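# Stow earphones in chest drawer and close it

## Task

Place the coiled earphones inside the small chest's open drawer, then push the drawer closed, with the chest still standing upright at the end.

## Robot and tools

Robot: two seven-joint arms, left_arm and right_arm, each ending in a parallel gripper. The left gripper's fingers can fold: only the outer quarter of each pad (near the fingertip) grips at the commanded force. Nearer the palm the fingers may wrap and pull a part inward, holding narrow items poorly and wide ones harder than asked. A fingertip pushed tip-first into a surface also folds easily unless fully closed, so a move can pass a surface almost silently and spoil the next grip. The right gripper's fingers are rigid. Calibrated bases in the scene frame: left_arm at (-0.009, +0.290, 0) m, quat_wxyz (+1.000, 0, 0, -0.012); right_arm at (+0.017, -0.393, 0) m, quat_wxyz (+1.000, 0, 0, +0.008). A camera stand is fixed behind the arms.

Frame: the scene frame has its origin at table-top height, midway between the nominal bases; +z up, +x outward over the table, +y toward left_arm (arm names do not match image sides). Printed hand positions and quats are in this frame and can be off by a few cm, more at long reach. The gripper's fingers point along its own +z and close along its y. end_effector_position is the point between the pads when closed; fingertips extend about 33 mm past it at gaps up to 40 mm, shrinking to 9 mm when fully open.

The row: every motion argument is one list of 18 numbers covering both arms, each in [-1, 1]. Order: left_arm dx, dy, dz, rx, ry, rz, left_gripper position, force_limit, speed, then the same nine for right_arm/right_gripper. dx..rz are offsets (not poses) along the scene axes, measured from that arm's Hand target as it stood when the action or move began; 1.0 equals 0.6 m or 180 degrees; rx, ry, rz form one rotation vector turning about the Hand target's position. Translation longer than 1.0 may be shortened. Sending six zeros re-requests the current Hand target. An arm blocked by something keeps pushing until you command it away. Gripper numbers are absolute commands, not offsets: always resend the last values to leave a gripper unchanged, since 0 is itself a command.

execute_actions(actions, cameras): actions is a list of actions; each action is a table of up to 15 rows, one per 1/30 s step; a short table repeats its last row. Every row in an action counts from the action's start pose, and each new action starts from the then-current Hand target, so repeating an offset moves further. Images appear only when actions is empty or cameras names them (["all"], [] or names).

move(target, speed, blend, blocking, cameras): straight-line path from each Hand target to the offset row, or through a list of up to 15 rows, all counted from the same starting Hand targets. speed is top path speed in m/s (0.002 to 2, default 0.25; rotation capped at twice that in rad/s and at 2.5 rad/s), one value or one per target. blend in m rounds corners; 0 stops at each target. Moves are capped at 10 s, ignore obstacles and the other arm, and lag or overshoot more when fast. Finger changes in the first target are sent at the start; later ones on arrival. blocking=false returns after about 0.5 s while the move continues. The extra move: line reports the ending (done, off_target, moving, held, fault) and limits (paced = pose clipped, held = steps withheld).

wait(seconds 0 to 10) lets the scene run; stop() brakes a running move (fingers continue); zoom_image(camera cam_left_wrist or cam_right_wrist, region [x0, y0, x1, y1] pixels, at most 504 by 504) enlarges part of the newest image; clear_fault(arm) clears a reported torque or force fault; finished_scene(scene) ends the scene irreversibly.

Control: each step the commanded pose is clipped to within 70 mm and 16 degrees of the measured gripper pose; Hand target in results is the last commanded pose after clipping. A gripper may stop short; send the gap as an offset. If the gripper is dragged away, command the target back past it.

Gripper: position +1 = fully open (140 mm), pads meet near -0.8, -1 closes until blocked. force_limit sets grip force (about 14 N at -1, 40 N at 0, 58 N at +1 on narrow parts, when closing at speed -1); faster closing squeezes much harder. speed sets finger rate (about 30, 140, 250 mm/s at -1, 0, +1). Both start at +1. object_status: 0 moving, 1 blocked while opening, 2 blocked while closing (grip), 3 reached target or pads met. To tighten, raise force_limit and nudge position (-1 to -0.98); to loosen, open and reclose slowly. position_measured counts: 3 open, 75 about 100 mm, 139 about 60 mm, 200 about 20 mm, 230 pads met.

Results also give Tool commands, joint positions, velocities (may read within noise), joint torques, external torque estimates and flange force along the gripper axes, all noisy.

Avoid: any contact or squeeze between the two arms or grippers; tipping the chest; dropping or flinging the earphones; anything leaving the table; hard impacts on fixed or heavy things; gripping hard on a part still resting on something; large sudden wrist turns that swing the elbow. Faults stop an arm: joint contact torque over 85 N m (waist, shoulder, upper arm roll, elbow) or 11 N m (forearm roll, wrist pitch, wrist roll), net outside force 85 N, joint range or speed overrun. Joint ranges (rad): waist and upper arm roll -2.901 to 2.901, shoulder -1.836 to 1.836, elbow -3.077 to -0.117 (straight at -0.467), forearm roll -2.876 to 2.876, wrist pitch 0.440 to 4.622, wrist roll -3.051 to 3.051. Sustained loads or pushing against unreachable poses heat motors; MOTOR HOT warns before an over-temperature brake. Loose objects may get small random shoves.

Cameras: cam_left_wrist and cam_right_wrist, both 896x504.

Each tool is called after ">>>" by a JSON object that holds its "fn" and its "kwargs", one argument or row to a line.

## Session

>>> {"fn": "execute_actions", "kwargs": {
  "actions": []
}}

Scene clock: 0.00 s.
left_arm: end_effector_position=(+0.2504, +0.4651, +0.1220) position_measured=3 object_status=3 end_effector_quat_wxyz=(+0.355, +0.800, +0.014, +0.484) | right_arm: end_effector_position=(+0.2772, -0.6119, +0.3061) position_measured=3 object_status=3 end_effector_quat_wxyz=(-0.005, +0.972, +0.233, -0.022)
Joint positions: left_arm=[1.207 0.151 0.33 -2.691 -0.982 1.646 0.686] | right_arm=[-0.497 -0.672 -0.15 -2.458 -0.12 1.753 -2.614]
Joint velocities: within noise
Joint torques (N m): no reading
External joint torques (N m): no reading
Flange force (N): no reading
Hand target: left_arm +0.2504, +0.4651, +0.1220; +0.355, +0.800, +0.014, +0.484 | right_arm +0.2772, -0.6119, +0.3061; -0.005, +0.972, +0.233, -0.022
Tool commands: left_gripper/position=+1.0 left_gripper/force_limit=+1.0 left_gripper/speed=+1.0 right_gripper/position=+1.0 right_gripper/force_limit=+1.0 right_gripper/speed=+1.0

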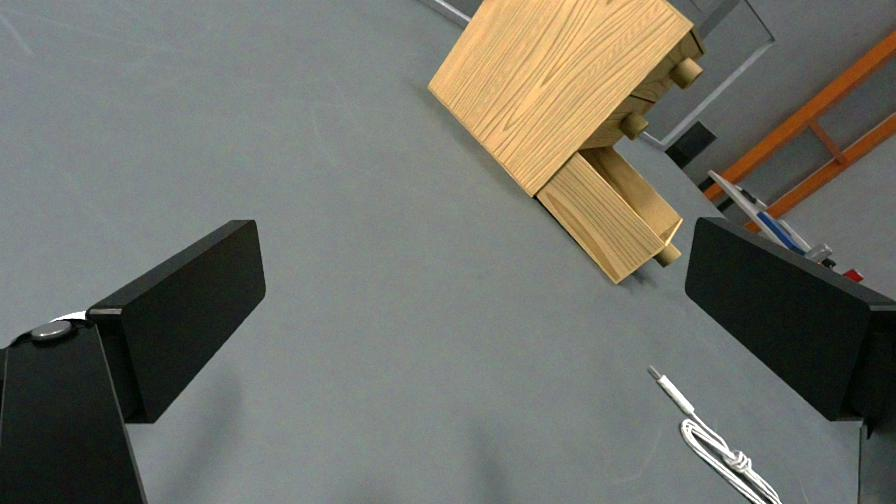

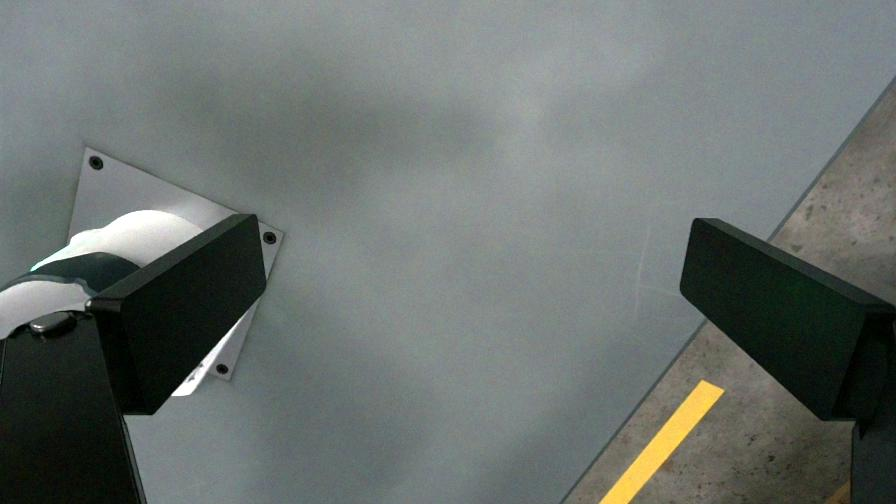

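>>> {"fn": "move", "kwargs": {
  "target": [
    [0,0,0,0,0,0,1,1,1,-0.06,0.45,0.24,0,0,-0.5,-0.32,1,0]
  ],
  "speed": 0.4,
  "cameras": ["cam_right_wrist"]
}}

Scene clock: 19.03 s.
left_arm: end_effector_position=(+0.2504, +0.4651, +0.1220) position_measured=3 object_status=3 end_effector_quat_wxyz=(+0.355, +0.800, +0.014, +0.484) | right_arm: end_effector_position=(+0.2409, -0.3437, +0.4499) position_measured=169 object_status=3 end_effector_quat_wxyz=(-0.018, +0.854, -0.520, -0.012)
Joint positions: left_arm=[1.207 0.151 0.33 -2.691 -0.982 1.646 0.686] | right_arm=[-1.297 -1.286 0.431 -2.161 0.542 0.935 -1.302]
Joint velocities: left_arm=[within noise] | right_arm=[-0.001 -0.001 -0.001 0.001 0.001 -0.005 0.005]
Joint torques (N m): left_arm=[-0.15 -23.89 1.2 10.75 -0.2 -1.71 0.08] | right_arm=[-0.09 17.04 -13.9 13.57 1.09 2.4 0.19]
External joint torques (N m): left_arm=[-0.11 -0.71 0.37 -0.42 0.17 -0.04 0] | right_arm=[-0.11 -0.27 -0.29 -0.39 0.29 -0.16 0.19]
Flange force (N): left_arm=[1.2 4.3 -0.2] | right_arm=[-1.1 0.2 1.6]
Hand target: left_arm +0.2504, +0.4651, +0.1220; +0.355, +0.800, +0.014, +0.484 | right_arm +0.2412, -0.3419, +0.4501; -0.019, +0.852, -0.523, -0.012
Off the commanded pose: left_arm 0.000 m, 0 deg | right_arm 0.002 m, 0 deg.
move: done; limits=paced
Images, in order (width x height): cam_right_wrist 896x504.

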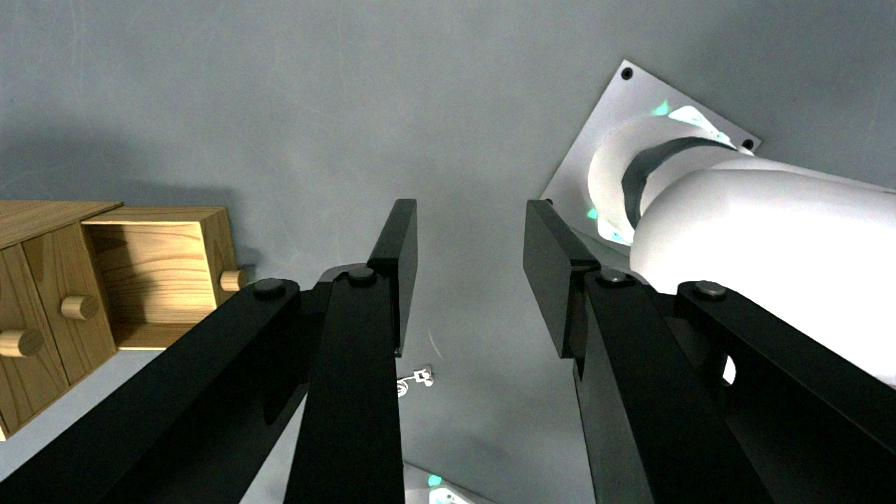

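>>> {"fn": "zoom_image", "kwargs": {
  "camera": "cam_right_wrist",
  "region": [0, 180, 300, 440]
}}

Scaled by 1.680 from the camera's 896x504 image, which has a finer 1280x720 frame.

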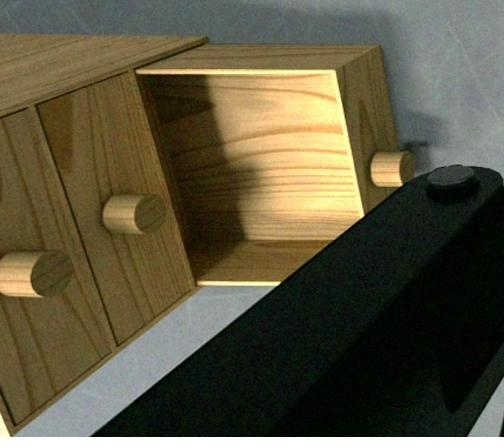

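>>> {"fn": "move", "kwargs": {
  "target": [
    [0,0,0,0,0,0,1,1,1,-0.0687,0.6365,-0.25,0,0,-0.444,-0.32,1,0]
  ],
  "speed": 0.35,
  "cameras": ["cam_right_wrist","cam_left_wrist"]
}}

Scene clock: 52.27 s.
left_arm: end_effector_position=(+0.2504, +0.4651, +0.1220) position_measured=3 object_status=3 end_effector_quat_wxyz=(+0.355, +0.800, +0.014, +0.484) | right_arm: end_effector_position=(+0.1992, +0.0411, +0.3001) position_measured=169 object_status=3 end_effector_quat_wxyz=(+0.021, -0.322, +0.946, -0.002)
Joint positions: left_arm=[1.207 0.151 0.33 -2.691 -0.982 1.646 0.686] | right_arm=[-0.919 -1.771 0.772 -2.048 1.363 0.817 1.102]
Joint velocities: left_arm=[within noise] | right_arm=[0.001 0.001 0 -0.001 0 0 0.006]
Joint torques (N m): left_arm=[-0.06 -23.86 1.22 10.67 -0.19 -1.7 0.06] | right_arm=[0.87 33.56 -22.86 -2.33 0.22 2.72 0.19]
External joint torques (N m): left_arm=[-0.08 -0.77 0.34 -0.44 0.17 -0.04 -0.02] | right_arm=[1.01 0.38 -0.13 -1.2 -0.32 0.13 0.19]
Flange force (N): left_arm=[1.3 4.5 -0.2] | right_arm=[4.6 -0.9 2.3]
Hand target: left_arm +0.2504, +0.4651, +0.1220; +0.355, +0.800, +0.014, +0.484 | right_arm +0.2000, +0.0400, +0.3001; +0.022, -0.317, +0.948, -0.003
Off the commanded pose: left_arm 0.000 m, 0 deg | right_arm 0.001 m, 1 deg.
joint read past its limit (right arm) — joint 2 (shoulder), lower limit.
joint sent to its limit (right arm) — joint 2 (shoulder), lower limit. The joint targets still meet the commanded pose.
move: done; limits=paced

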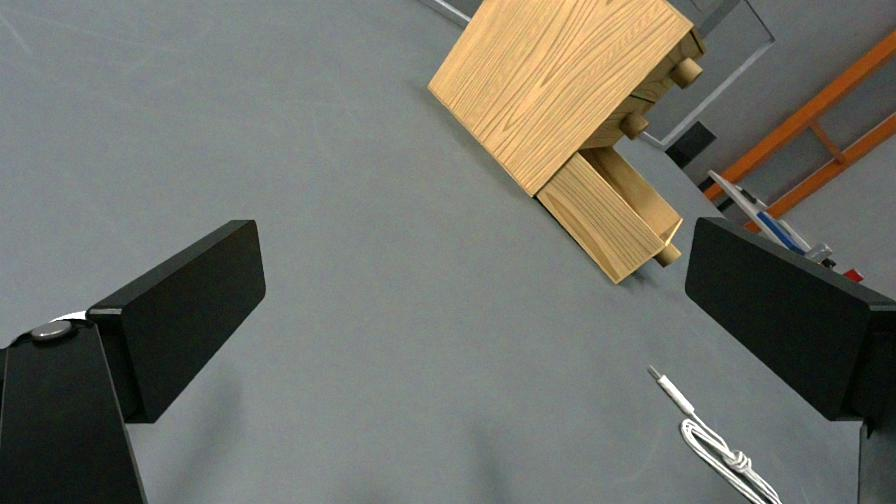

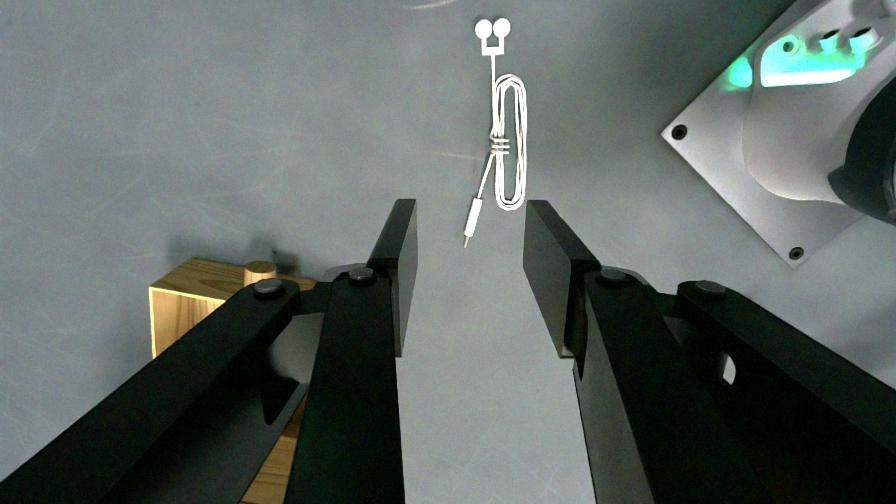

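>>> {"fn": "zoom_image", "kwargs": {
  "camera": "cam_right_wrist",
  "region": [430, 0, 570, 260]
}}

Scaled by 1.938 from the camera's 896x504 image, which has a finer 1280x720 frame.

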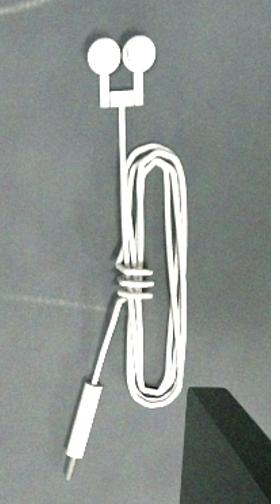

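>>> {"fn": "move", "kwargs": {
  "target": [
    [0,0,0,0,0,0,1,1,1,-0.0603,0.0565,-0.333,0,0,0,-0.15,1,0]
  ],
  "speed": 0.25,
  "cameras": ["cam_right_wrist"]
}}

Scene clock: 85.33 s.
left_arm: end_effector_position=(+0.2504, +0.4651, +0.1220) position_measured=3 object_status=3 end_effector_quat_wxyz=(+0.355, +0.800, +0.014, +0.484) | right_arm: end_effector_position=(+0.1638, +0.0726, +0.1005) position_measured=148 object_status=3 end_effector_quat_wxyz=(+0.021, -0.321, +0.947, -0.005)
Joint positions: left_arm=[1.207 0.151 0.33 -2.691 -0.982 1.646 0.686] | right_arm=[-0.469 -1.771 1.312 -2.3 1.536 1.287 1.325]
Joint velocities: left_arm=[within noise] | right_arm=[0 -0.001 0 -0.001 0.001 0.001 0.004]
Joint torques (N m): left_arm=[-0.1 -23.83 1.24 10.7 -0.21 -1.71 0.09] | right_arm=[0.9 24.7 -29.03 -2.7 0.96 2.71 0.31]
External joint torques (N m): left_arm=[-0.12 -0.69 0.36 -0.4 0.15 -0.05 0.01] | right_arm=[0.91 0.13 -0.46 -1.05 0.25 0.15 0.31]
Flange force (N): left_arm=[1.1 4.1 -0.2] | right_arm=[5.4 -1.0 1.0]
Hand target: left_arm +0.2504, +0.4651, +0.1220; +0.355, +0.800, +0.014, +0.484 | right_arm +0.1638, +0.0739, +0.1003; +0.022, -0.317, +0.948, -0.003
Off the commanded pose: left_arm 0.000 m, 0 deg | right_arm 0.001 m, 0 deg.
joint read past its limit (right arm) — joint 2 (shoulder), lower limit.
joint sent to its limit (right arm) — joint 2 (shoulder), lower limit. The joint targets still meet the commanded pose.
move: done
Images, in order (width x height): cam_right_wrist 896x504.

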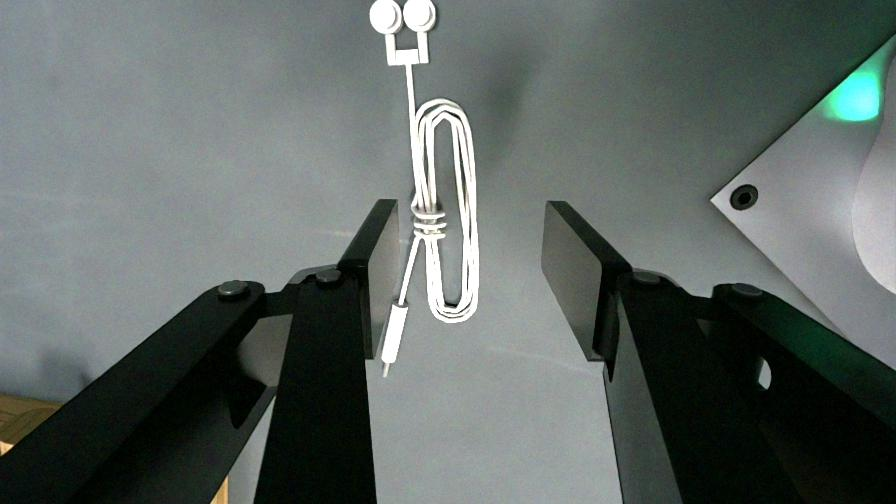

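>>> {"fn": "move", "kwargs": {
  "target": [
    [0,0,0,0,0,0,1,1,1,0.0187,-0.0045,-0.08,0,0,0,-0.15,1,0]
  ],
  "speed": 0.15,
  "cameras": ["cam_right_wrist"]
}}

Scene clock: 93.67 s.
left_arm: end_effector_position=(+0.2504, +0.4651, +0.1220) position_measured=3 object_status=3 end_effector_quat_wxyz=(+0.355, +0.800, +0.014, +0.484) | right_arm: end_effector_position=(+0.1749, +0.0698, +0.0524) position_measured=148 object_status=3 end_effector_quat_wxyz=(+0.021, -0.316, +0.948, -0.005)
Joint positions: left_arm=[1.207 0.151 0.33 -2.691 -0.982 1.646 0.686] | right_arm=[-0.451 -1.771 1.432 -2.324 1.611 1.375 1.327]
Joint velocities: left_arm=[within noise] | right_arm=[0 0.001 0 -0.001 0.002 0.004 0]
Joint torques (N m): left_arm=[0.03 -23.87 1.24 10.71 -0.21 -1.69 0.06] | right_arm=[0.81 23.51 -29.38 -3.67 1.03 2.67 -0.1]
External joint torques (N m): left_arm=[0.11 -0.86 0.45 -0.33 0.14 -0.02 -0.02] | right_arm=[0.85 0.13 -0.46 -0.88 0.3 0.11 -0.09]
Flange force (N): left_arm=[1.4 4.6 -0.6] | right_arm=[4.8 -1.5 0.3]
Hand target: left_arm +0.2504, +0.4651, +0.1220; +0.355, +0.800, +0.014, +0.484 | right_arm +0.1751, +0.0712, +0.0523; +0.022, -0.317, +0.948, -0.003
Off the commanded pose: left_arm 0.000 m, 0 deg | right_arm 0.001 m, 0 deg.
joint read past its limit (right arm) — joint 2 (shoulder), lower limit.
joint sent to its limit (right arm) — joint 2 (shoulder), lower limit. The joint targets still meet the commanded pose.
move: done
Images, in order (width x height): cam_right_wrist 896x504.

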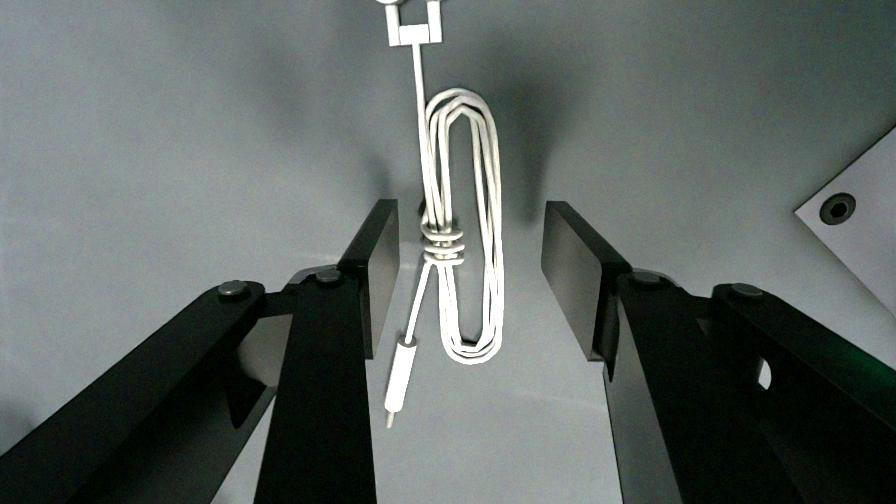

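>>> {"fn": "move", "kwargs": {
  "target": [
    [0,0,0,0,0,0,1,1,1,0.002,0.001,-0.0255,0,0,0.017,-0.15,1,0]
  ],
  "speed": 0.05
}}

>>> {"fn": "move", "kwargs": {
  "target": [
    [0,0,0,0,0,0,1,1,1,0,0,0,0,0,0,-1,-0.5,-1]
  ],
  "cameras": ["cam_right_wrist"]
}}

Scene clock: 99.77 s.
left_arm: end_effector_position=(+0.2504, +0.4651, +0.1220) position_measured=3 object_status=3 end_effector_quat_wxyz=(+0.355, +0.800, +0.014, +0.484) | right_arm: end_effector_position=(+0.1762, +0.0706, +0.0371) position_measured=148 object_status=3 end_effector_quat_wxyz=(+0.021, -0.338, +0.941, -0.005)
Joint positions: left_arm=[1.207 0.151 0.33 -2.691 -0.982 1.646 0.686] | right_arm=[-0.444 -1.771 1.471 -2.328 1.638 1.403 1.282]
Joint velocities: left_arm=[within noise] | right_arm=[0 0.001 0.001 0 0 -0.001 -0.007]
Joint torques (N m): left_arm=[-0.1 -23.85 1.19 10.69 -0.2 -1.7 0.06] | right_arm=[0.85 23.16 -29.52 -4.17 1.01 2.7 -0.22]
External joint torques (N m): left_arm=[-0.09 -0.79 0.33 -0.4 0.15 -0.04 -0.02] | right_arm=[0.8 0.08 -0.51 -0.99 0.27 0.14 -0.22]
Flange force (N): left_arm=[1.4 4.4 -0.2] | right_arm=[4.9 -1.8 -0.1]
Hand target: left_arm +0.2504, +0.4651, +0.1220; +0.355, +0.800, +0.014, +0.484 | right_arm +0.1763, +0.0718, +0.0370; +0.022, -0.342, +0.939, -0.003
Off the commanded pose: left_arm 0.000 m, 0 deg | right_arm 0.001 m, 1 deg.
joint read past its limit (right arm) — joint 2 (shoulder), lower limit.
joint sent to its limit (right arm) — joint 2 (shoulder), lower limit. The joint targets still meet the commanded pose.
move: done

Scene clock: 101.57 s.
left_arm: end_effector_position=(+0.2504, +0.4651, +0.1220) position_measured=3 object_status=3 end_effector_quat_wxyz=(+0.355, +0.800, +0.014, +0.484) | right_arm: end_effector_position=(+0.1762, +0.0707, +0.0372) position_measured=220 object_status=0 end_effector_quat_wxyz=(+0.021, -0.339, +0.940, -0.004)
Joint positions: left_arm=[1.207 0.151 0.33 -2.691 -0.982 1.646 0.686] | right_arm=[-0.444 -1.771 1.471 -2.328 1.638 1.404 1.28]
Joint torques (N m): left_arm=[-0.05 -23.91 1.21 10.73 -0.21 -1.71 0.05] | right_arm=[0.69 23.12 -29.51 -4.15 0.94 2.65 -0.3]
External joint torques (N m): left_arm=[-0.11 -0.76 0.28 -0.45 0.16 -0.06 -0.03] | right_arm=[0.81 0.08 -0.6 -0.88 0.22 0.09 -0.3]
Flange force (N): left_arm=[1.4 4.5 -0.1] | right_arm=[4.6 -1.8 -0.4]
Hand target: left_arm +0.2504, +0.4651, +0.1220; +0.355, +0.800, +0.014, +0.484 | right_arm +0.1763, +0.0718, +0.0370; +0.022, -0.342, +0.939, -0.003
Off the commanded pose: left_arm 0.000 m, 0 deg | right_arm 0.001 m, 0 deg.
joint read past its limit (right arm) — joint 2 (shoulder), lower limit.
joint sent to its limit (right arm) — joint 2 (shoulder), lower limit. The joint targets still meet the commanded pose.
move: done
Images, in order (width x height): cam_right_wrist 896x504.

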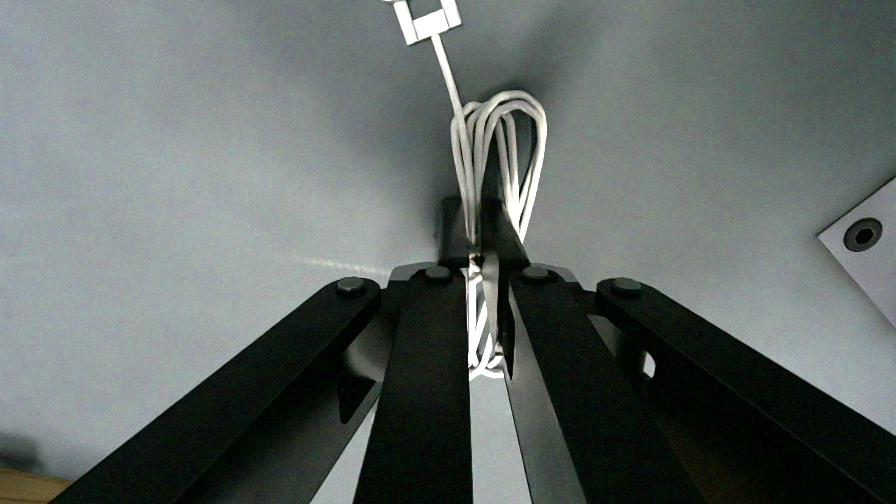

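>>> {"fn": "wait", "kwargs": {
  "seconds": 0.6
}}

>>> {"fn": "move", "kwargs": {
  "target": [
    [0,0,0,0,0,0,1,1,1,0,0,0.12,0,0,0,-1,-0.5,-1]
  ],
  "speed": 0.1,
  "cameras": ["cam_right_wrist","cam_left_wrist"]
}}

Scene clock: 105.53 s.
left_arm: end_effector_position=(+0.2504, +0.4651, +0.1220) position_measured=3 object_status=3 end_effector_quat_wxyz=(+0.355, +0.800, +0.014, +0.484) | right_arm: end_effector_position=(+0.1762, +0.0707, +0.0372) position_measured=220 object_status=2 end_effector_quat_wxyz=(+0.021, -0.339, +0.940, -0.004)
Joint positions: left_arm=[1.207 0.151 0.33 -2.691 -0.982 1.646 0.686] | right_arm=[-0.444 -1.771 1.471 -2.328 1.638 1.404 1.28]
Joint torques (N m): left_arm=[-0.05 -23.86 1.19 10.74 -0.2 -1.7 0.09] | right_arm=[0.73 23.1 -29.54 -4.14 0.95 2.65 -0.31]
External joint torques (N m): left_arm=[-0.08 -0.73 0.3 -0.42 0.16 -0.05 0] | right_arm=[0.66 0.01 -0.52 -0.96 0.2 0.09 -0.31]
Flange force (N): left_arm=[1.2 4.2 -0.1] | right_arm=[4.4 -2.0 -0.3]
Hand target: left_arm +0.2504, +0.4651, +0.1220; +0.355, +0.800, +0.014, +0.484 | right_arm +0.1763, +0.0718, +0.0370; +0.022, -0.342, +0.939, -0.003
Tool commands: left_gripper/position=+1.0 left_gripper/force_limit=+1.0 left_gripper/speed=+1.0 right_gripper/position=-1.0 right_gripper/force_limit=-0.5 right_gripper/speed=-1.0
Off the commanded pose: left_arm 0.000 m, 0 deg | right_arm 0.001 m, 0 deg.
joint read past its limit (right arm) — joint 2 (shoulder), lower limit.
wait: 0.60 s; at rest from the start

Scene clock: 106.83 s.
left_arm: end_effector_position=(+0.2504, +0.4651, +0.1220) position_measured=3 object_status=3 end_effector_quat_wxyz=(+0.355, +0.800, +0.014, +0.484) | right_arm: end_effector_position=(+0.1768, +0.0728, +0.1087) position_measured=220 object_status=2 end_effector_quat_wxyz=(+0.024, -0.339, +0.940, -0.001)
Joint positions: left_arm=[1.207 0.151 0.33 -2.691 -0.982 1.646 0.686] | right_arm=[-0.488 -1.713 1.313 -2.293 1.503 1.332 1.262]
Joint velocities: left_arm=[within noise] | right_arm=[0 0 0 0 -0.003 -0.004 -0.005]
Joint torques (N m): left_arm=[-0.08 -23.84 1.22 10.72 -0.2 -1.71 0.06] | right_arm=[-0.29 25.47 -30.27 -0.48 0.42 2.34 -0.34]
External joint torques (N m): left_arm=[-0.03 -0.74 0.4 -0.38 0.16 -0.04 -0.02] | right_arm=[-0.3 0.94 -1.34 -0.13 -0.34 -0.23 -0.34]
Flange force (N): left_arm=[1.3 4.3 -0.4] | right_arm=[-0.9 -1.3 -4.7]
Hand target: left_arm +0.2504, +0.4651, +0.1220; +0.355, +0.800, +0.014, +0.484 | right_arm +0.1763, +0.0718, +0.1090; +0.022, -0.342, +0.939, -0.003
Off the commanded pose: left_arm 0.000 m, 0 deg | right_arm 0.001 m, 0 deg.
move: done

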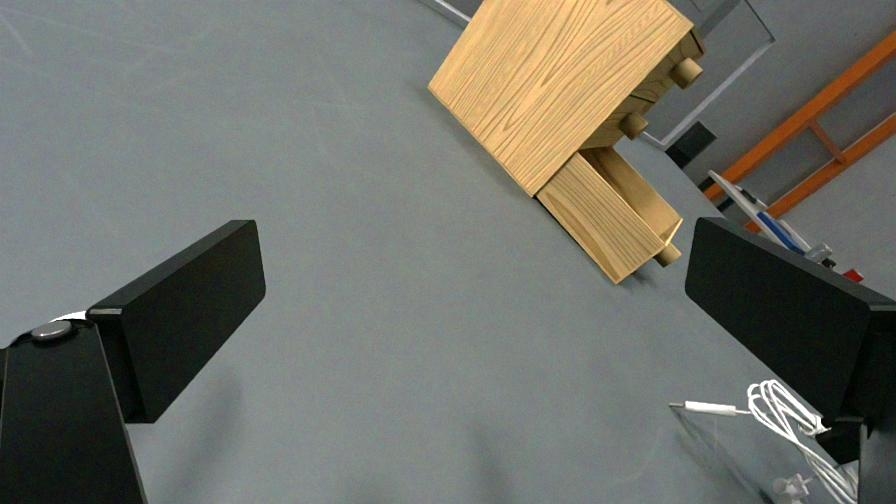

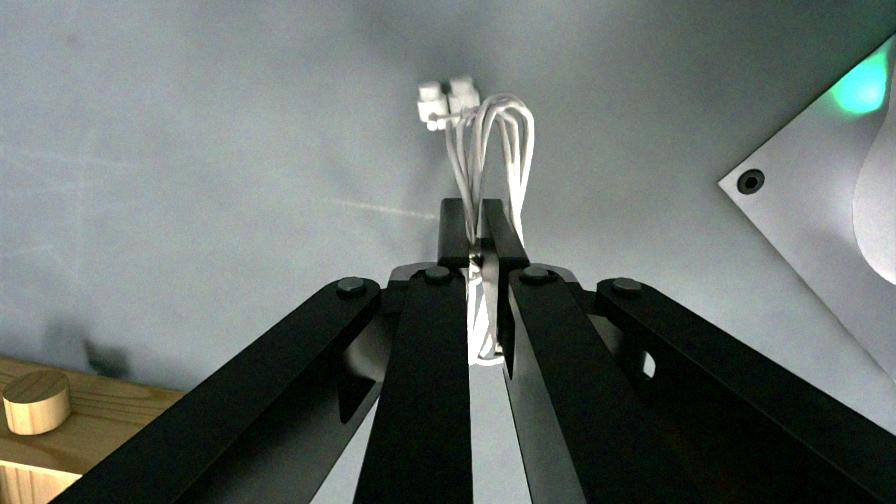

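>>> {"fn": "move", "kwargs": {
  "target": [
    [0,0,0,0,0,0,1,1,1,0,0,0.185,0,0,0,-1,-0.5,-1],
    [0,0,0,0,0,0,1,1,1,0.4957,-0.167,0.185,-0.0236,-0.1176,0.4269,-1,-0.5,-1]
  ],
  "speed": 0.2,
  "blend": [0.04,0],
  "cameras": ["cam_right_wrist","cam_left_wrist"]
}}

Scene clock: 121.13 s.
left_arm: end_effector_position=(+0.2504, +0.4651, +0.1220) position_measured=3 object_status=3 end_effector_quat_wxyz=(+0.355, +0.800, +0.014, +0.484) | right_arm: end_effector_position=(+0.4730, -0.0296, +0.2196) position_measured=220 object_status=2 end_effector_quat_wxyz=(-0.164, +0.842, -0.508, +0.078)
Joint positions: left_arm=[1.207 0.151 0.33 -2.691 -0.982 1.646 0.686] | right_arm=[-0.97 -1.327 1.258 -2.266 1.426 1.773 -0.631]
Joint velocities: left_arm=[within noise] | right_arm=[0 0 0 0 0.001 0 -0.006]
Joint torques (N m): left_arm=[-0.05 -23.79 1.21 10.72 -0.2 -1.71 0.05] | right_arm=[0.33 22.19 -29.7 8.09 1.49 3.29 -0.36]
External joint torques (N m): left_arm=[-0.04 -0.67 0.35 -0.39 0.16 -0.05 -0.03] | right_arm=[0.42 0.76 -0.69 -0.66 0.26 0.14 -0.32]
Flange force (N): left_arm=[1.2 4.0 -0.3] | right_arm=[1.1 3.2 -1.4]
Hand target: left_arm +0.2504, +0.4651, +0.1220; +0.355, +0.800, +0.014, +0.484 | right_arm +0.4737, -0.0284, +0.2200; -0.167, +0.843, -0.505, +0.079
Off the commanded pose: left_arm 0.000 m, 0 deg | right_arm 0.001 m, 0 deg.
move: done

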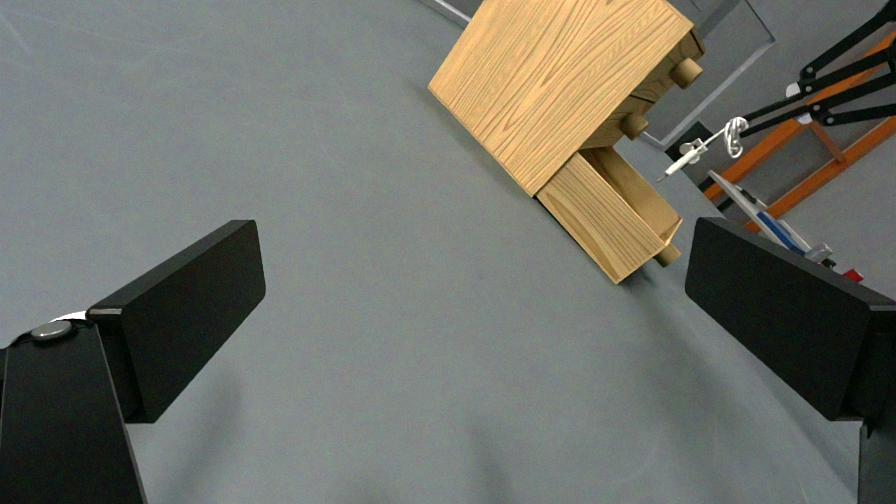

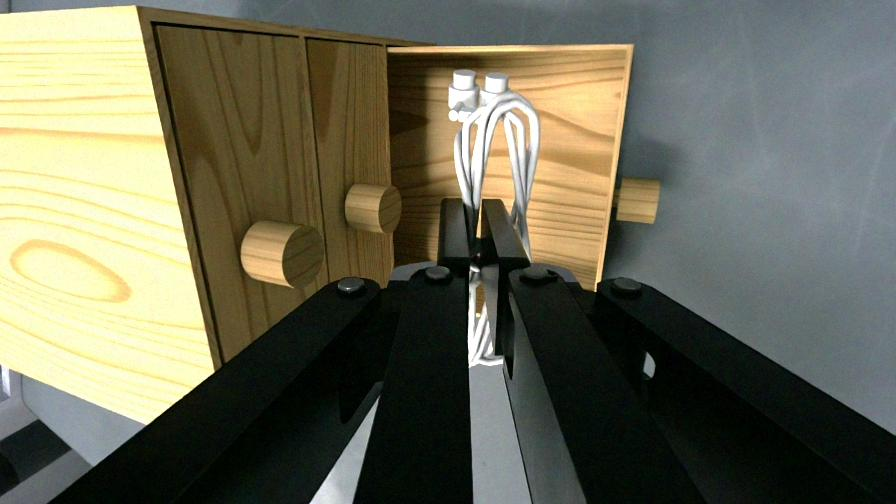

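>>> {"fn": "move", "kwargs": {
  "target": [
    [0,0,0,0,0,0,1,1,1,0.0138,0.0165,0,0,0,0,-1,-0.5,-1],
    [0,0,0,0,0,0,1,1,1,0.0138,0.0165,-0.17,0,0,0,-1,-0.5,-1]
  ],
  "speed": 0.12,
  "blend": [0.01,0],
  "cameras": ["cam_right_wrist","cam_left_wrist"]
}}

Scene clock: 132.07 s.
left_arm: end_effector_position=(+0.2504, +0.4651, +0.1220) position_measured=3 object_status=3 end_effector_quat_wxyz=(+0.355, +0.800, +0.014, +0.484) | right_arm: end_effector_position=(+0.4805, -0.0181, +0.1178) position_measured=220 object_status=2 end_effector_quat_wxyz=(-0.165, +0.842, -0.508, +0.077)
Joint positions: left_arm=[1.207 0.151 0.33 -2.691 -0.982 1.646 0.686] | right_arm=[-0.992 -1.393 1.479 -2.3 1.632 1.89 -0.671]
Joint velocities: left_arm=[within noise] | right_arm=[0 0 0.001 0.001 0.001 0.003 -0.005]
Joint torques (N m): left_arm=[-0.13 -23.87 1.2 10.75 -0.22 -1.69 0.07] | right_arm=[-0.27 22.07 -31.07 4.21 1.41 3.29 -0.3]
External joint torques (N m): left_arm=[-0.13 -0.73 0.34 -0.33 0.14 -0.03 -0.01] | right_arm=[-0.26 -0.6 -0.8 -0.92 0.24 0.17 -0.27]
Flange force (N): left_arm=[1.3 4.0 -0.2] | right_arm=[1.4 2.5 -1.3]
Hand target: left_arm +0.2504, +0.4651, +0.1220; +0.355, +0.800, +0.014, +0.484 | right_arm +0.4820, -0.0185, +0.1180; -0.167, +0.843, -0.505, +0.079
Off the commanded pose: left_arm 0.000 m, 0 deg | right_arm 0.002 m, 0 deg.
move: done; blend cut to 0.0065 m at target 1

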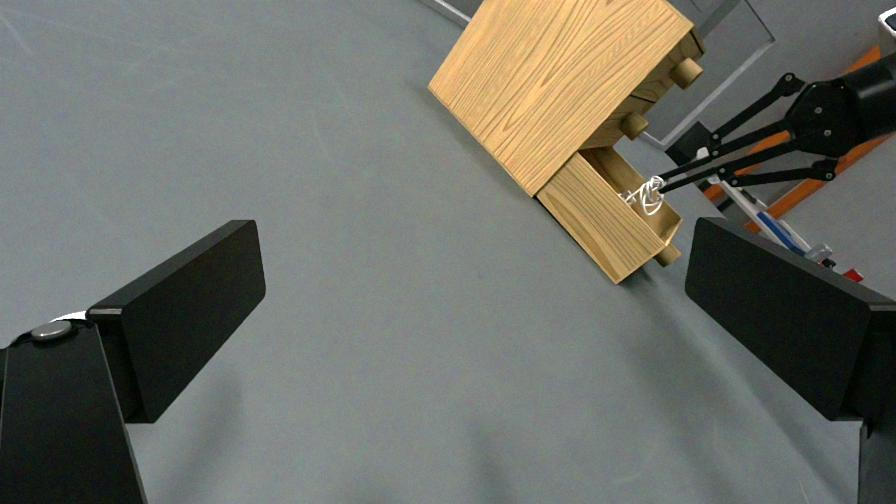

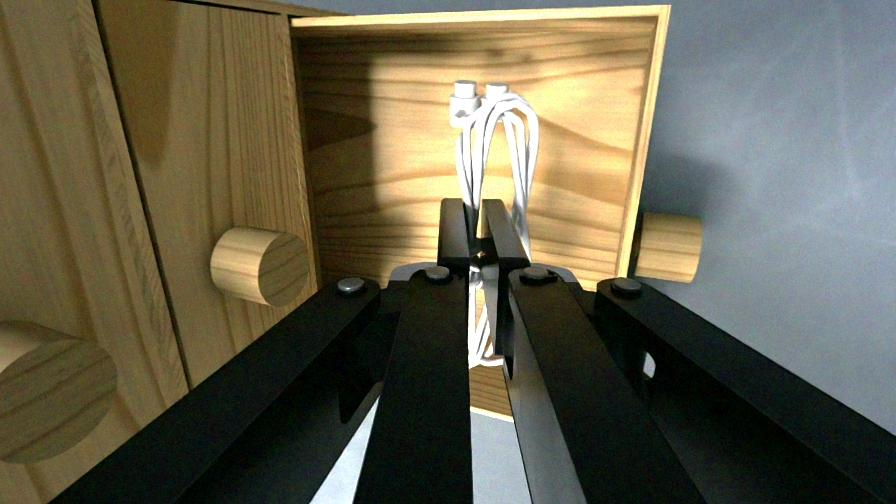

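>>> {"fn": "move", "kwargs": {
  "target": [
    [0,0,0,0,0,0,1,1,1,0,0,-0.098,0,0,0,-1,-0.5,-1]
  ],
  "speed": 0.06,
  "cameras": ["cam_right_wrist","cam_left_wrist"]
}}

Scene clock: 137.00 s.
left_arm: end_effector_position=(+0.2504, +0.4651, +0.1220) position_measured=3 object_status=3 end_effector_quat_wxyz=(+0.355, +0.800, +0.014, +0.484) | right_arm: end_effector_position=(+0.4805, -0.0185, +0.0590) position_measured=220 object_status=2 end_effector_quat_wxyz=(-0.165, +0.842, -0.508, +0.077)
Joint positions: left_arm=[1.207 0.151 0.33 -2.691 -0.982 1.646 0.686] | right_arm=[-1.005 -1.435 1.605 -2.308 1.756 1.951 -0.699]
Joint velocities: left_arm=[within noise] | right_arm=[0.001 0 0.001 -0.001 0.003 0.004 -0.007]
Joint torques (N m): left_arm=[-0.11 -23.85 1.22 10.7 -0.2 -1.7 0.06] | right_arm=[-0.21 22.51 -31.24 2.28 1.43 3.28 -0.34]
External joint torques (N m): left_arm=[-0.09 -0.7 0.37 -0.46 0.16 -0.03 -0.02] | right_arm=[-0.16 -0.7 -0.77 -0.48 0.3 0.18 -0.3]
Flange force (N): left_arm=[1.2 4.4 -0.1] | right_arm=[1.2 1.1 -0.8]
Hand target: left_arm +0.2504, +0.4651, +0.1220; +0.355, +0.800, +0.014, +0.484 | right_arm +0.4820, -0.0185, +0.0592; -0.167, +0.843, -0.505, +0.079
Off the commanded pose: left_arm 0.000 m, 0 deg | right_arm 0.001 m, 0 deg.
move: done

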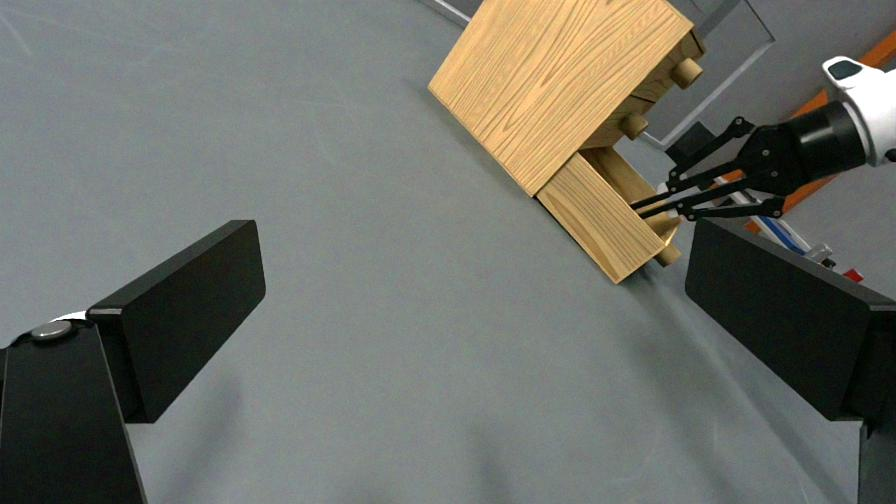

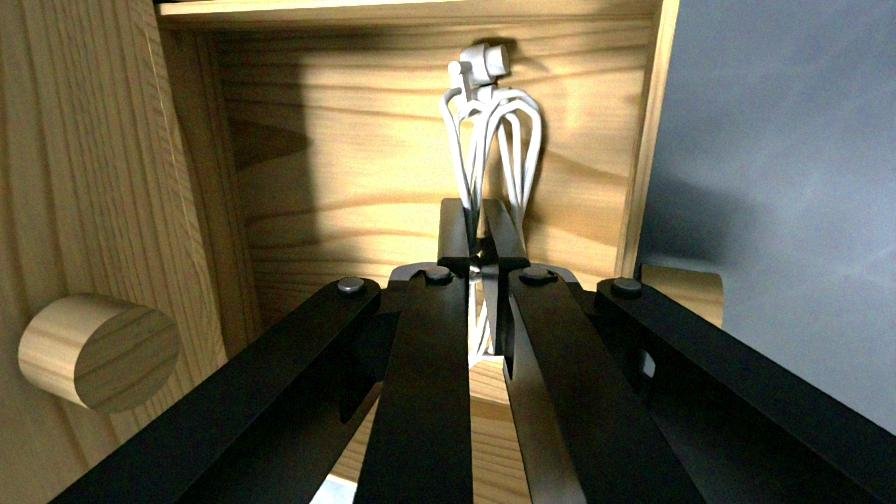

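>>> {"fn": "move", "kwargs": {
  "target": [
    [0,0,0,0,0,0,1,1,1,0,0,-0.011,0,0,0,-1,-0.5,-1]
  ],
  "speed": 0.03
}}

>>> {"fn": "move", "kwargs": {
  "target": [
    [0,0,0,0,0,0,1,1,1,0,0,0,0,0,0,-0.55,-0.5,-1]
  ],
  "cameras": ["cam_right_wrist"]
}}

Scene clock: 142.57 s.
left_arm: end_effector_position=(+0.2504, +0.4651, +0.1220) position_measured=3 object_status=3 end_effector_quat_wxyz=(+0.355, +0.800, +0.014, +0.484) | right_arm: end_effector_position=(+0.4806, -0.0190, +0.0525) position_measured=220 object_status=2 end_effector_quat_wxyz=(-0.165, +0.842, -0.508, +0.077)
Joint positions: left_arm=[1.207 0.151 0.33 -2.691 -0.982 1.646 0.686] | right_arm=[-1.007 -1.44 1.62 -2.308 1.771 1.958 -0.703]
Joint velocities: left_arm=[within noise] | right_arm=[0 -0.002 0 -0.001 0.004 0.001 -0.002]
Joint torques (N m): left_arm=[-0.08 -23.89 1.19 10.7 -0.21 -1.7 0.1] | right_arm=[-0.22 22.66 -31.17 2.18 1.34 3.12 -0.28]
External joint torques (N m): left_arm=[-0.09 -0.72 0.32 -0.38 0.15 -0.04 0.02] | right_arm=[-0.23 -0.58 -0.79 -0.28 0.23 0.04 -0.24]
Flange force (N): left_arm=[1.2 4.1 -0.1] | right_arm=[1.1 0.1 -0.8]
Hand target: left_arm +0.2504, +0.4651, +0.1220; +0.355, +0.800, +0.014, +0.484 | right_arm +0.4820, -0.0185, +0.0526; -0.167, +0.843, -0.505, +0.079
Off the commanded pose: left_arm 0.000 m, 0 deg | right_arm 0.001 m, 0 deg.
move: done

Scene clock: 143.30 s.
left_arm: end_effector_position=(+0.2504, +0.4651, +0.1220) position_measured=3 object_status=3 end_effector_quat_wxyz=(+0.355, +0.800, +0.014, +0.484) | right_arm: end_effector_position=(+0.4807, -0.0189, +0.0525) position_measured=199 object_status=0 end_effector_quat_wxyz=(-0.165, +0.842, -0.508, +0.077)
Joint positions: left_arm=[1.207 0.151 0.33 -2.691 -0.982 1.646 0.686] | right_arm=[-1.007 -1.44 1.62 -2.308 1.771 1.958 -0.704]
Joint torques (N m): left_arm=[-0.15 -23.85 1.2 10.71 -0.2 -1.71 0.09] | right_arm=[-0.19 22.64 -31.11 2.25 1.36 3.18 -0.35]
External joint torques (N m): left_arm=[-0.1 -0.75 0.38 -0.43 0.17 -0.04 0.01] | right_arm=[-0.22 -0.56 -0.78 -0.23 0.25 0.1 -0.31]
Flange force (N): left_arm=[1.2 4.4 -0.2] | right_arm=[1.2 0.1 -0.7]
Hand target: left_arm +0.2504, +0.4651, +0.1220; +0.355, +0.800, +0.014, +0.484 | right_arm +0.4820, -0.0185, +0.0526; -0.167, +0.843, -0.505, +0.079
Off the commanded pose: left_arm 0.000 m, 0 deg | right_arm 0.001 m, 0 deg.
move: done
Images, in order (width x height): cam_right_wrist 896x504.

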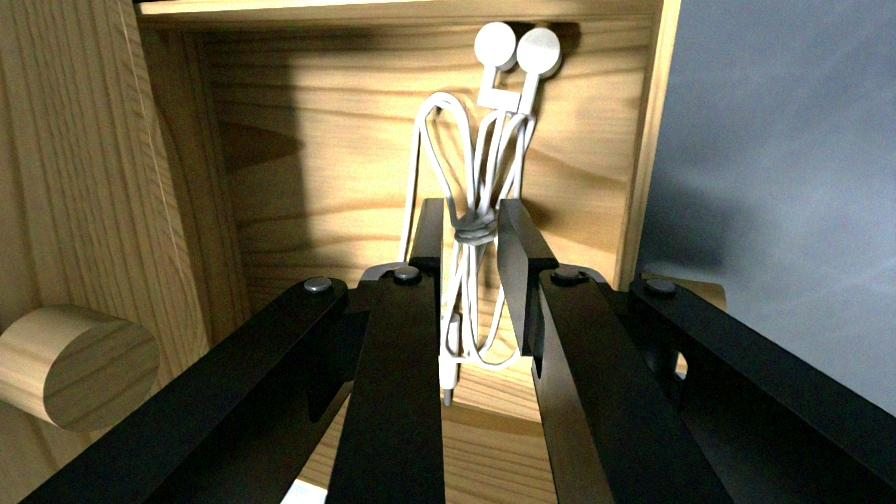

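>>> {"fn": "move", "kwargs": {
  "target": [
    [0,0,0,0,0,0,1,1,1,-0.05,-0.026,0.1567,0,0,0,-0.55,-0.5,-1]
  ],
  "speed": 0.1,
  "cameras": ["cam_right_wrist"]
}}

Scene clock: 148.73 s.
left_arm: end_effector_position=(+0.2504, +0.4651, +0.1220) position_measured=3 object_status=3 end_effector_quat_wxyz=(+0.355, +0.800, +0.014, +0.484) | right_arm: end_effector_position=(+0.4533, -0.0334, +0.1470) position_measured=199 object_status=3 end_effector_quat_wxyz=(-0.168, +0.845, -0.502, +0.081)
Joint positions: left_arm=[1.207 0.151 0.33 -2.691 -0.982 1.646 0.686] | right_arm=[-0.891 -1.386 1.393 -2.393 1.573 1.863 -0.679]
Joint velocities: left_arm=[within noise] | right_arm=[0 0 0.001 -0.001 -0.001 -0.004 0.005]
Joint torques (N m): left_arm=[-0.08 -23.87 1.19 10.69 -0.21 -1.69 0.07] | right_arm=[0.9 20.83 -30.24 5.34 0.9 2.87 0.13]
External joint torques (N m): left_arm=[-0.04 -0.64 0.35 -0.52 0.15 -0.03 -0.01] | right_arm=[0.95 0.71 -1.42 -1.01 -0.29 -0.26 0.17]
Flange force (N): left_arm=[1.0 4.3 -0.1] | right_arm=[-0.6 5.0 -6.3]
Hand target: left_arm +0.2504, +0.4651, +0.1220; +0.355, +0.800, +0.014, +0.484 | right_arm +0.4520, -0.0341, +0.1467; -0.167, +0.843, -0.505, +0.079
Off the commanded pose: left_arm 0.000 m, 0 deg | right_arm 0.002 m, 1 deg.
move: done
Images, in order (width x height): cam_right_wrist 896x504.

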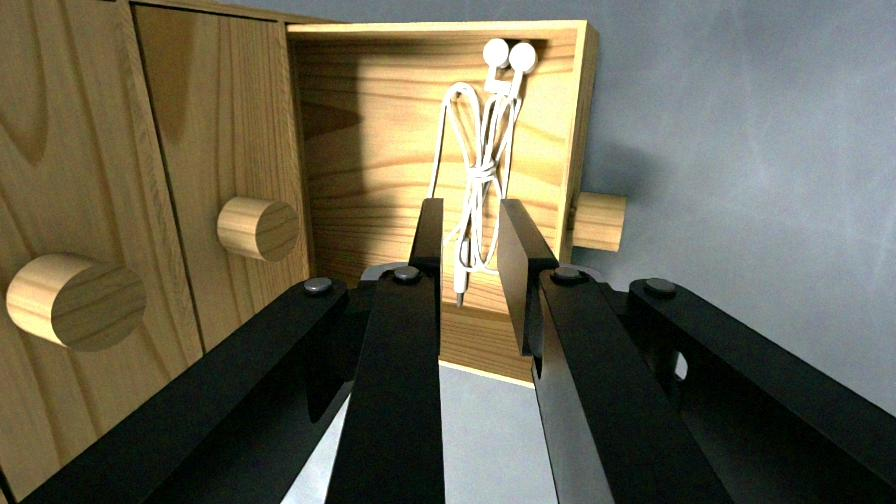

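>>> {"fn": "move", "kwargs": {
  "target": [
    [0,0,0,0,0,0,1,1,1,-0.1533,-0.063,0.05,0.0385,-0.0739,0,-1,-0.5,0],
    [0,0,0,0,0,0,1,1,1,-0.1533,-0.063,-0.158,0.0385,-0.0739,0,-1,-0.5,0]
  ],
  "speed": 0.15,
  "cameras": ["cam_right_wrist","cam_left_wrist"]
}}

Scene clock: 166.87 s.
left_arm: end_effector_position=(+0.2504, +0.4651, +0.1220) position_measured=3 object_status=3 end_effector_quat_wxyz=(+0.355, +0.800, +0.014, +0.484) | right_arm: end_effector_position=(+0.3595, -0.0730, +0.0512) position_measured=233 object_status=3 end_effector_quat_wxyz=(-0.273, +0.816, -0.489, +0.144)
Joint positions: left_arm=[1.207 0.151 0.33 -2.691 -0.982 1.646 0.686] | right_arm=[-0.314 -1.609 1.815 -2.854 2.192 2.119 -0.622]
Joint torques (N m): left_arm=[-0.09 -23.83 1.28 10.68 -0.21 -1.7 0.09] | right_arm=[0.64 11.98 -21.37 -5.67 1.32 3.24 -0.39]
External joint torques (N m): left_arm=[-0.02 -0.7 0.48 -0.45 0.16 -0.03 0.01] | right_arm=[0.59 -0.45 -0.56 0.07 0.29 -0.06 -0.33]
Flange force (N): left_arm=[1.0 4.4 -0.4] | right_arm=[0.5 -0.1 -1.3]
Hand target: left_arm +0.2504, +0.4651, +0.1220; +0.355, +0.800, +0.014, +0.484 | right_arm +0.3600, -0.0719, +0.0519; -0.275, +0.817, -0.486, +0.145
Off the commanded pose: left_arm 0.000 m, 0 deg | right_arm 0.001 m, 0 deg.
move: done

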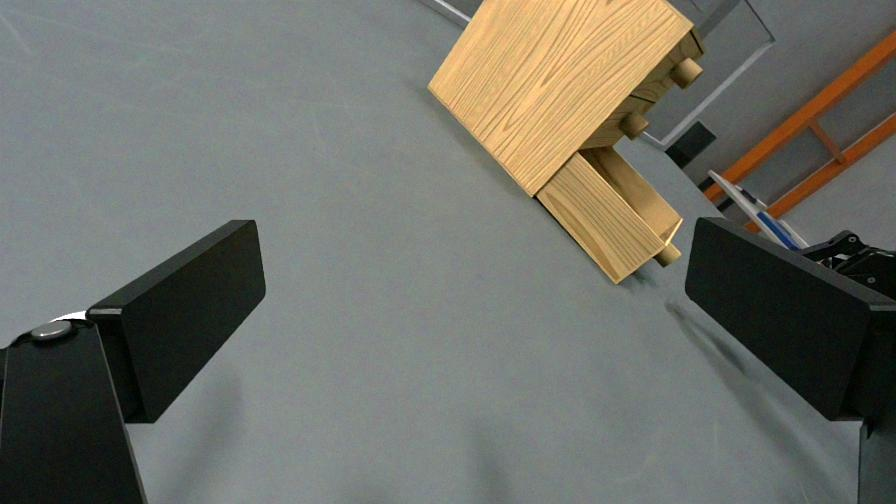

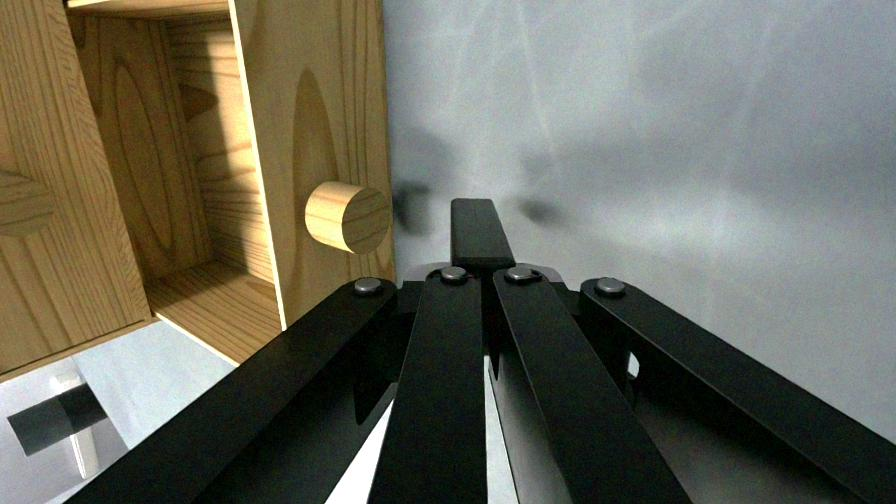

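>>> {"fn": "move", "kwargs": {
  "target": [
    [0,0,0,0,0,0,1,1,1,0.037,0.0193,0,0,0,0,-1,-0.5,0],
    [0,0,0,0,0,0,1,1,1,0.148,0.077,0,0,0,0,-1,-0.5,0]
  ],
  "speed": 0.06,
  "blend": [0.005,0],
  "cameras": ["cam_right_wrist"]
}}

Scene clock: 173.70 s.
left_arm: end_effector_position=(+0.2504, +0.4651, +0.1220) position_measured=3 object_status=3 end_effector_quat_wxyz=(+0.355, +0.800, +0.014, +0.484) | right_arm: end_effector_position=(+0.4488, -0.0270, +0.0517) position_measured=233 object_status=3 end_effector_quat_wxyz=(-0.275, +0.814, -0.490, +0.145)
Joint positions: left_arm=[1.207 0.151 0.33 -2.691 -0.982 1.646 0.686] | right_arm=[-0.679 -1.705 1.735 -2.581 2.194 2.033 -0.691]
Joint velocities: left_arm=[within noise] | right_arm=[-0.002 0 -0.001 0 0 -0.002 -0.006]
Joint torques (N m): left_arm=[-0.08 -23.87 1.21 10.7 -0.2 -1.7 0.07] | right_arm=[-0.24 15.85 -27.81 -4.8 1.21 2.92 -0.39]
External joint torques (N m): left_arm=[-0.08 -0.73 0.35 -0.43 0.16 -0.04 -0.01] | right_arm=[-0.18 -0.67 -1.38 0.61 0.04 -0.34 -0.33]
Flange force (N): left_arm=[1.2 4.4 -0.2] | right_arm=[0.9 -5.3 -0.3]
Hand target: left_arm +0.2504, +0.4651, +0.1220; +0.355, +0.800, +0.014, +0.484 | right_arm +0.4488, -0.0257, +0.0519; -0.275, +0.817, -0.486, +0.145
Off the commanded pose: left_arm 0.000 m, 0 deg | right_arm 0.001 m, 1 deg.
move: done
Images, in order (width x height): cam_right_wrist 896x504.

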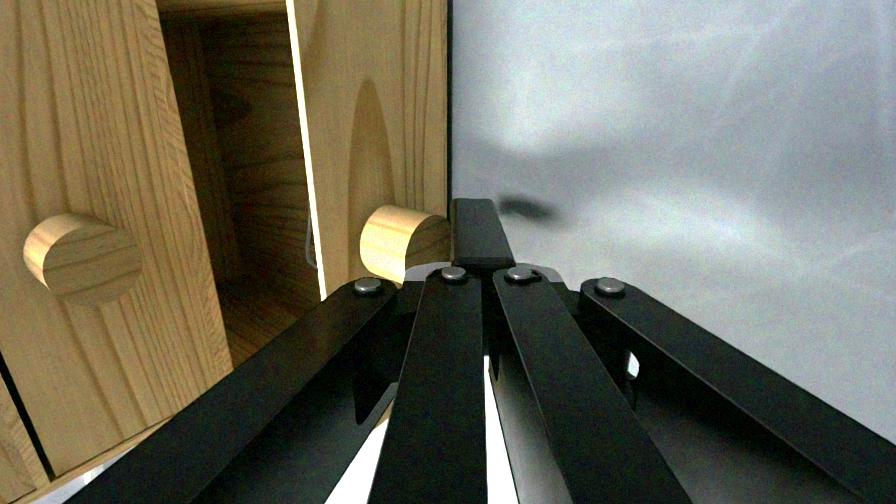

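>>> {"fn": "move", "kwargs": {
  "target": [
    [0,0,0,0,0,0,1,1,1,0.074,0.0385,0,0,0,0,-1,-0.5,0]
  ],
  "speed": 0.05,
  "cameras": ["cam_right_wrist"]
}}

Scene clock: 183.23 s.
left_arm: end_effector_position=(+0.2504, +0.4651, +0.1220) position_measured=3 object_status=3 end_effector_quat_wxyz=(+0.355, +0.800, +0.014, +0.484) | right_arm: end_effector_position=(+0.4933, -0.0026, +0.0523) position_measured=233 object_status=3 end_effector_quat_wxyz=(-0.277, +0.814, -0.489, +0.144)
Joint positions: left_arm=[1.207 0.151 0.33 -2.691 -0.982 1.646 0.686] | right_arm=[-0.838 -1.734 1.698 -2.434 2.193 2.016 -0.697]
Joint torques (N m): left_arm=[-0.06 -23.87 1.23 10.72 -0.21 -1.7 0.03] | right_arm=[-0.6 18.47 -30.13 -5.29 0.99 2.96 -0.33]
External joint torques (N m): left_arm=[-0.02 -0.78 0.4 -0.37 0.15 -0.03 -0.05] | right_arm=[-0.65 -0.98 -1.44 0 -0.21 -0.27 -0.27]
Flange force (N): left_arm=[1.4 4.4 -0.4] | right_arm=[1.6 -5.1 -0.9]
Hand target: left_arm +0.2504, +0.4651, +0.1220; +0.355, +0.800, +0.014, +0.484 | right_arm +0.4932, -0.0026, +0.0519; -0.275, +0.817, -0.486, +0.145
Off the commanded pose: left_arm 0.000 m, 0 deg | right_arm 0.000 m, 1 deg.
move: done
Images, in order (width x height): cam_right_wrist 896x504.

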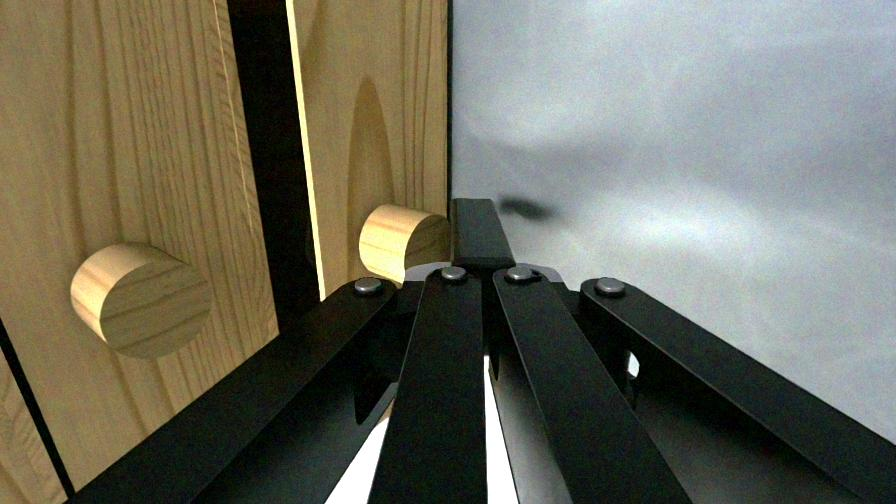

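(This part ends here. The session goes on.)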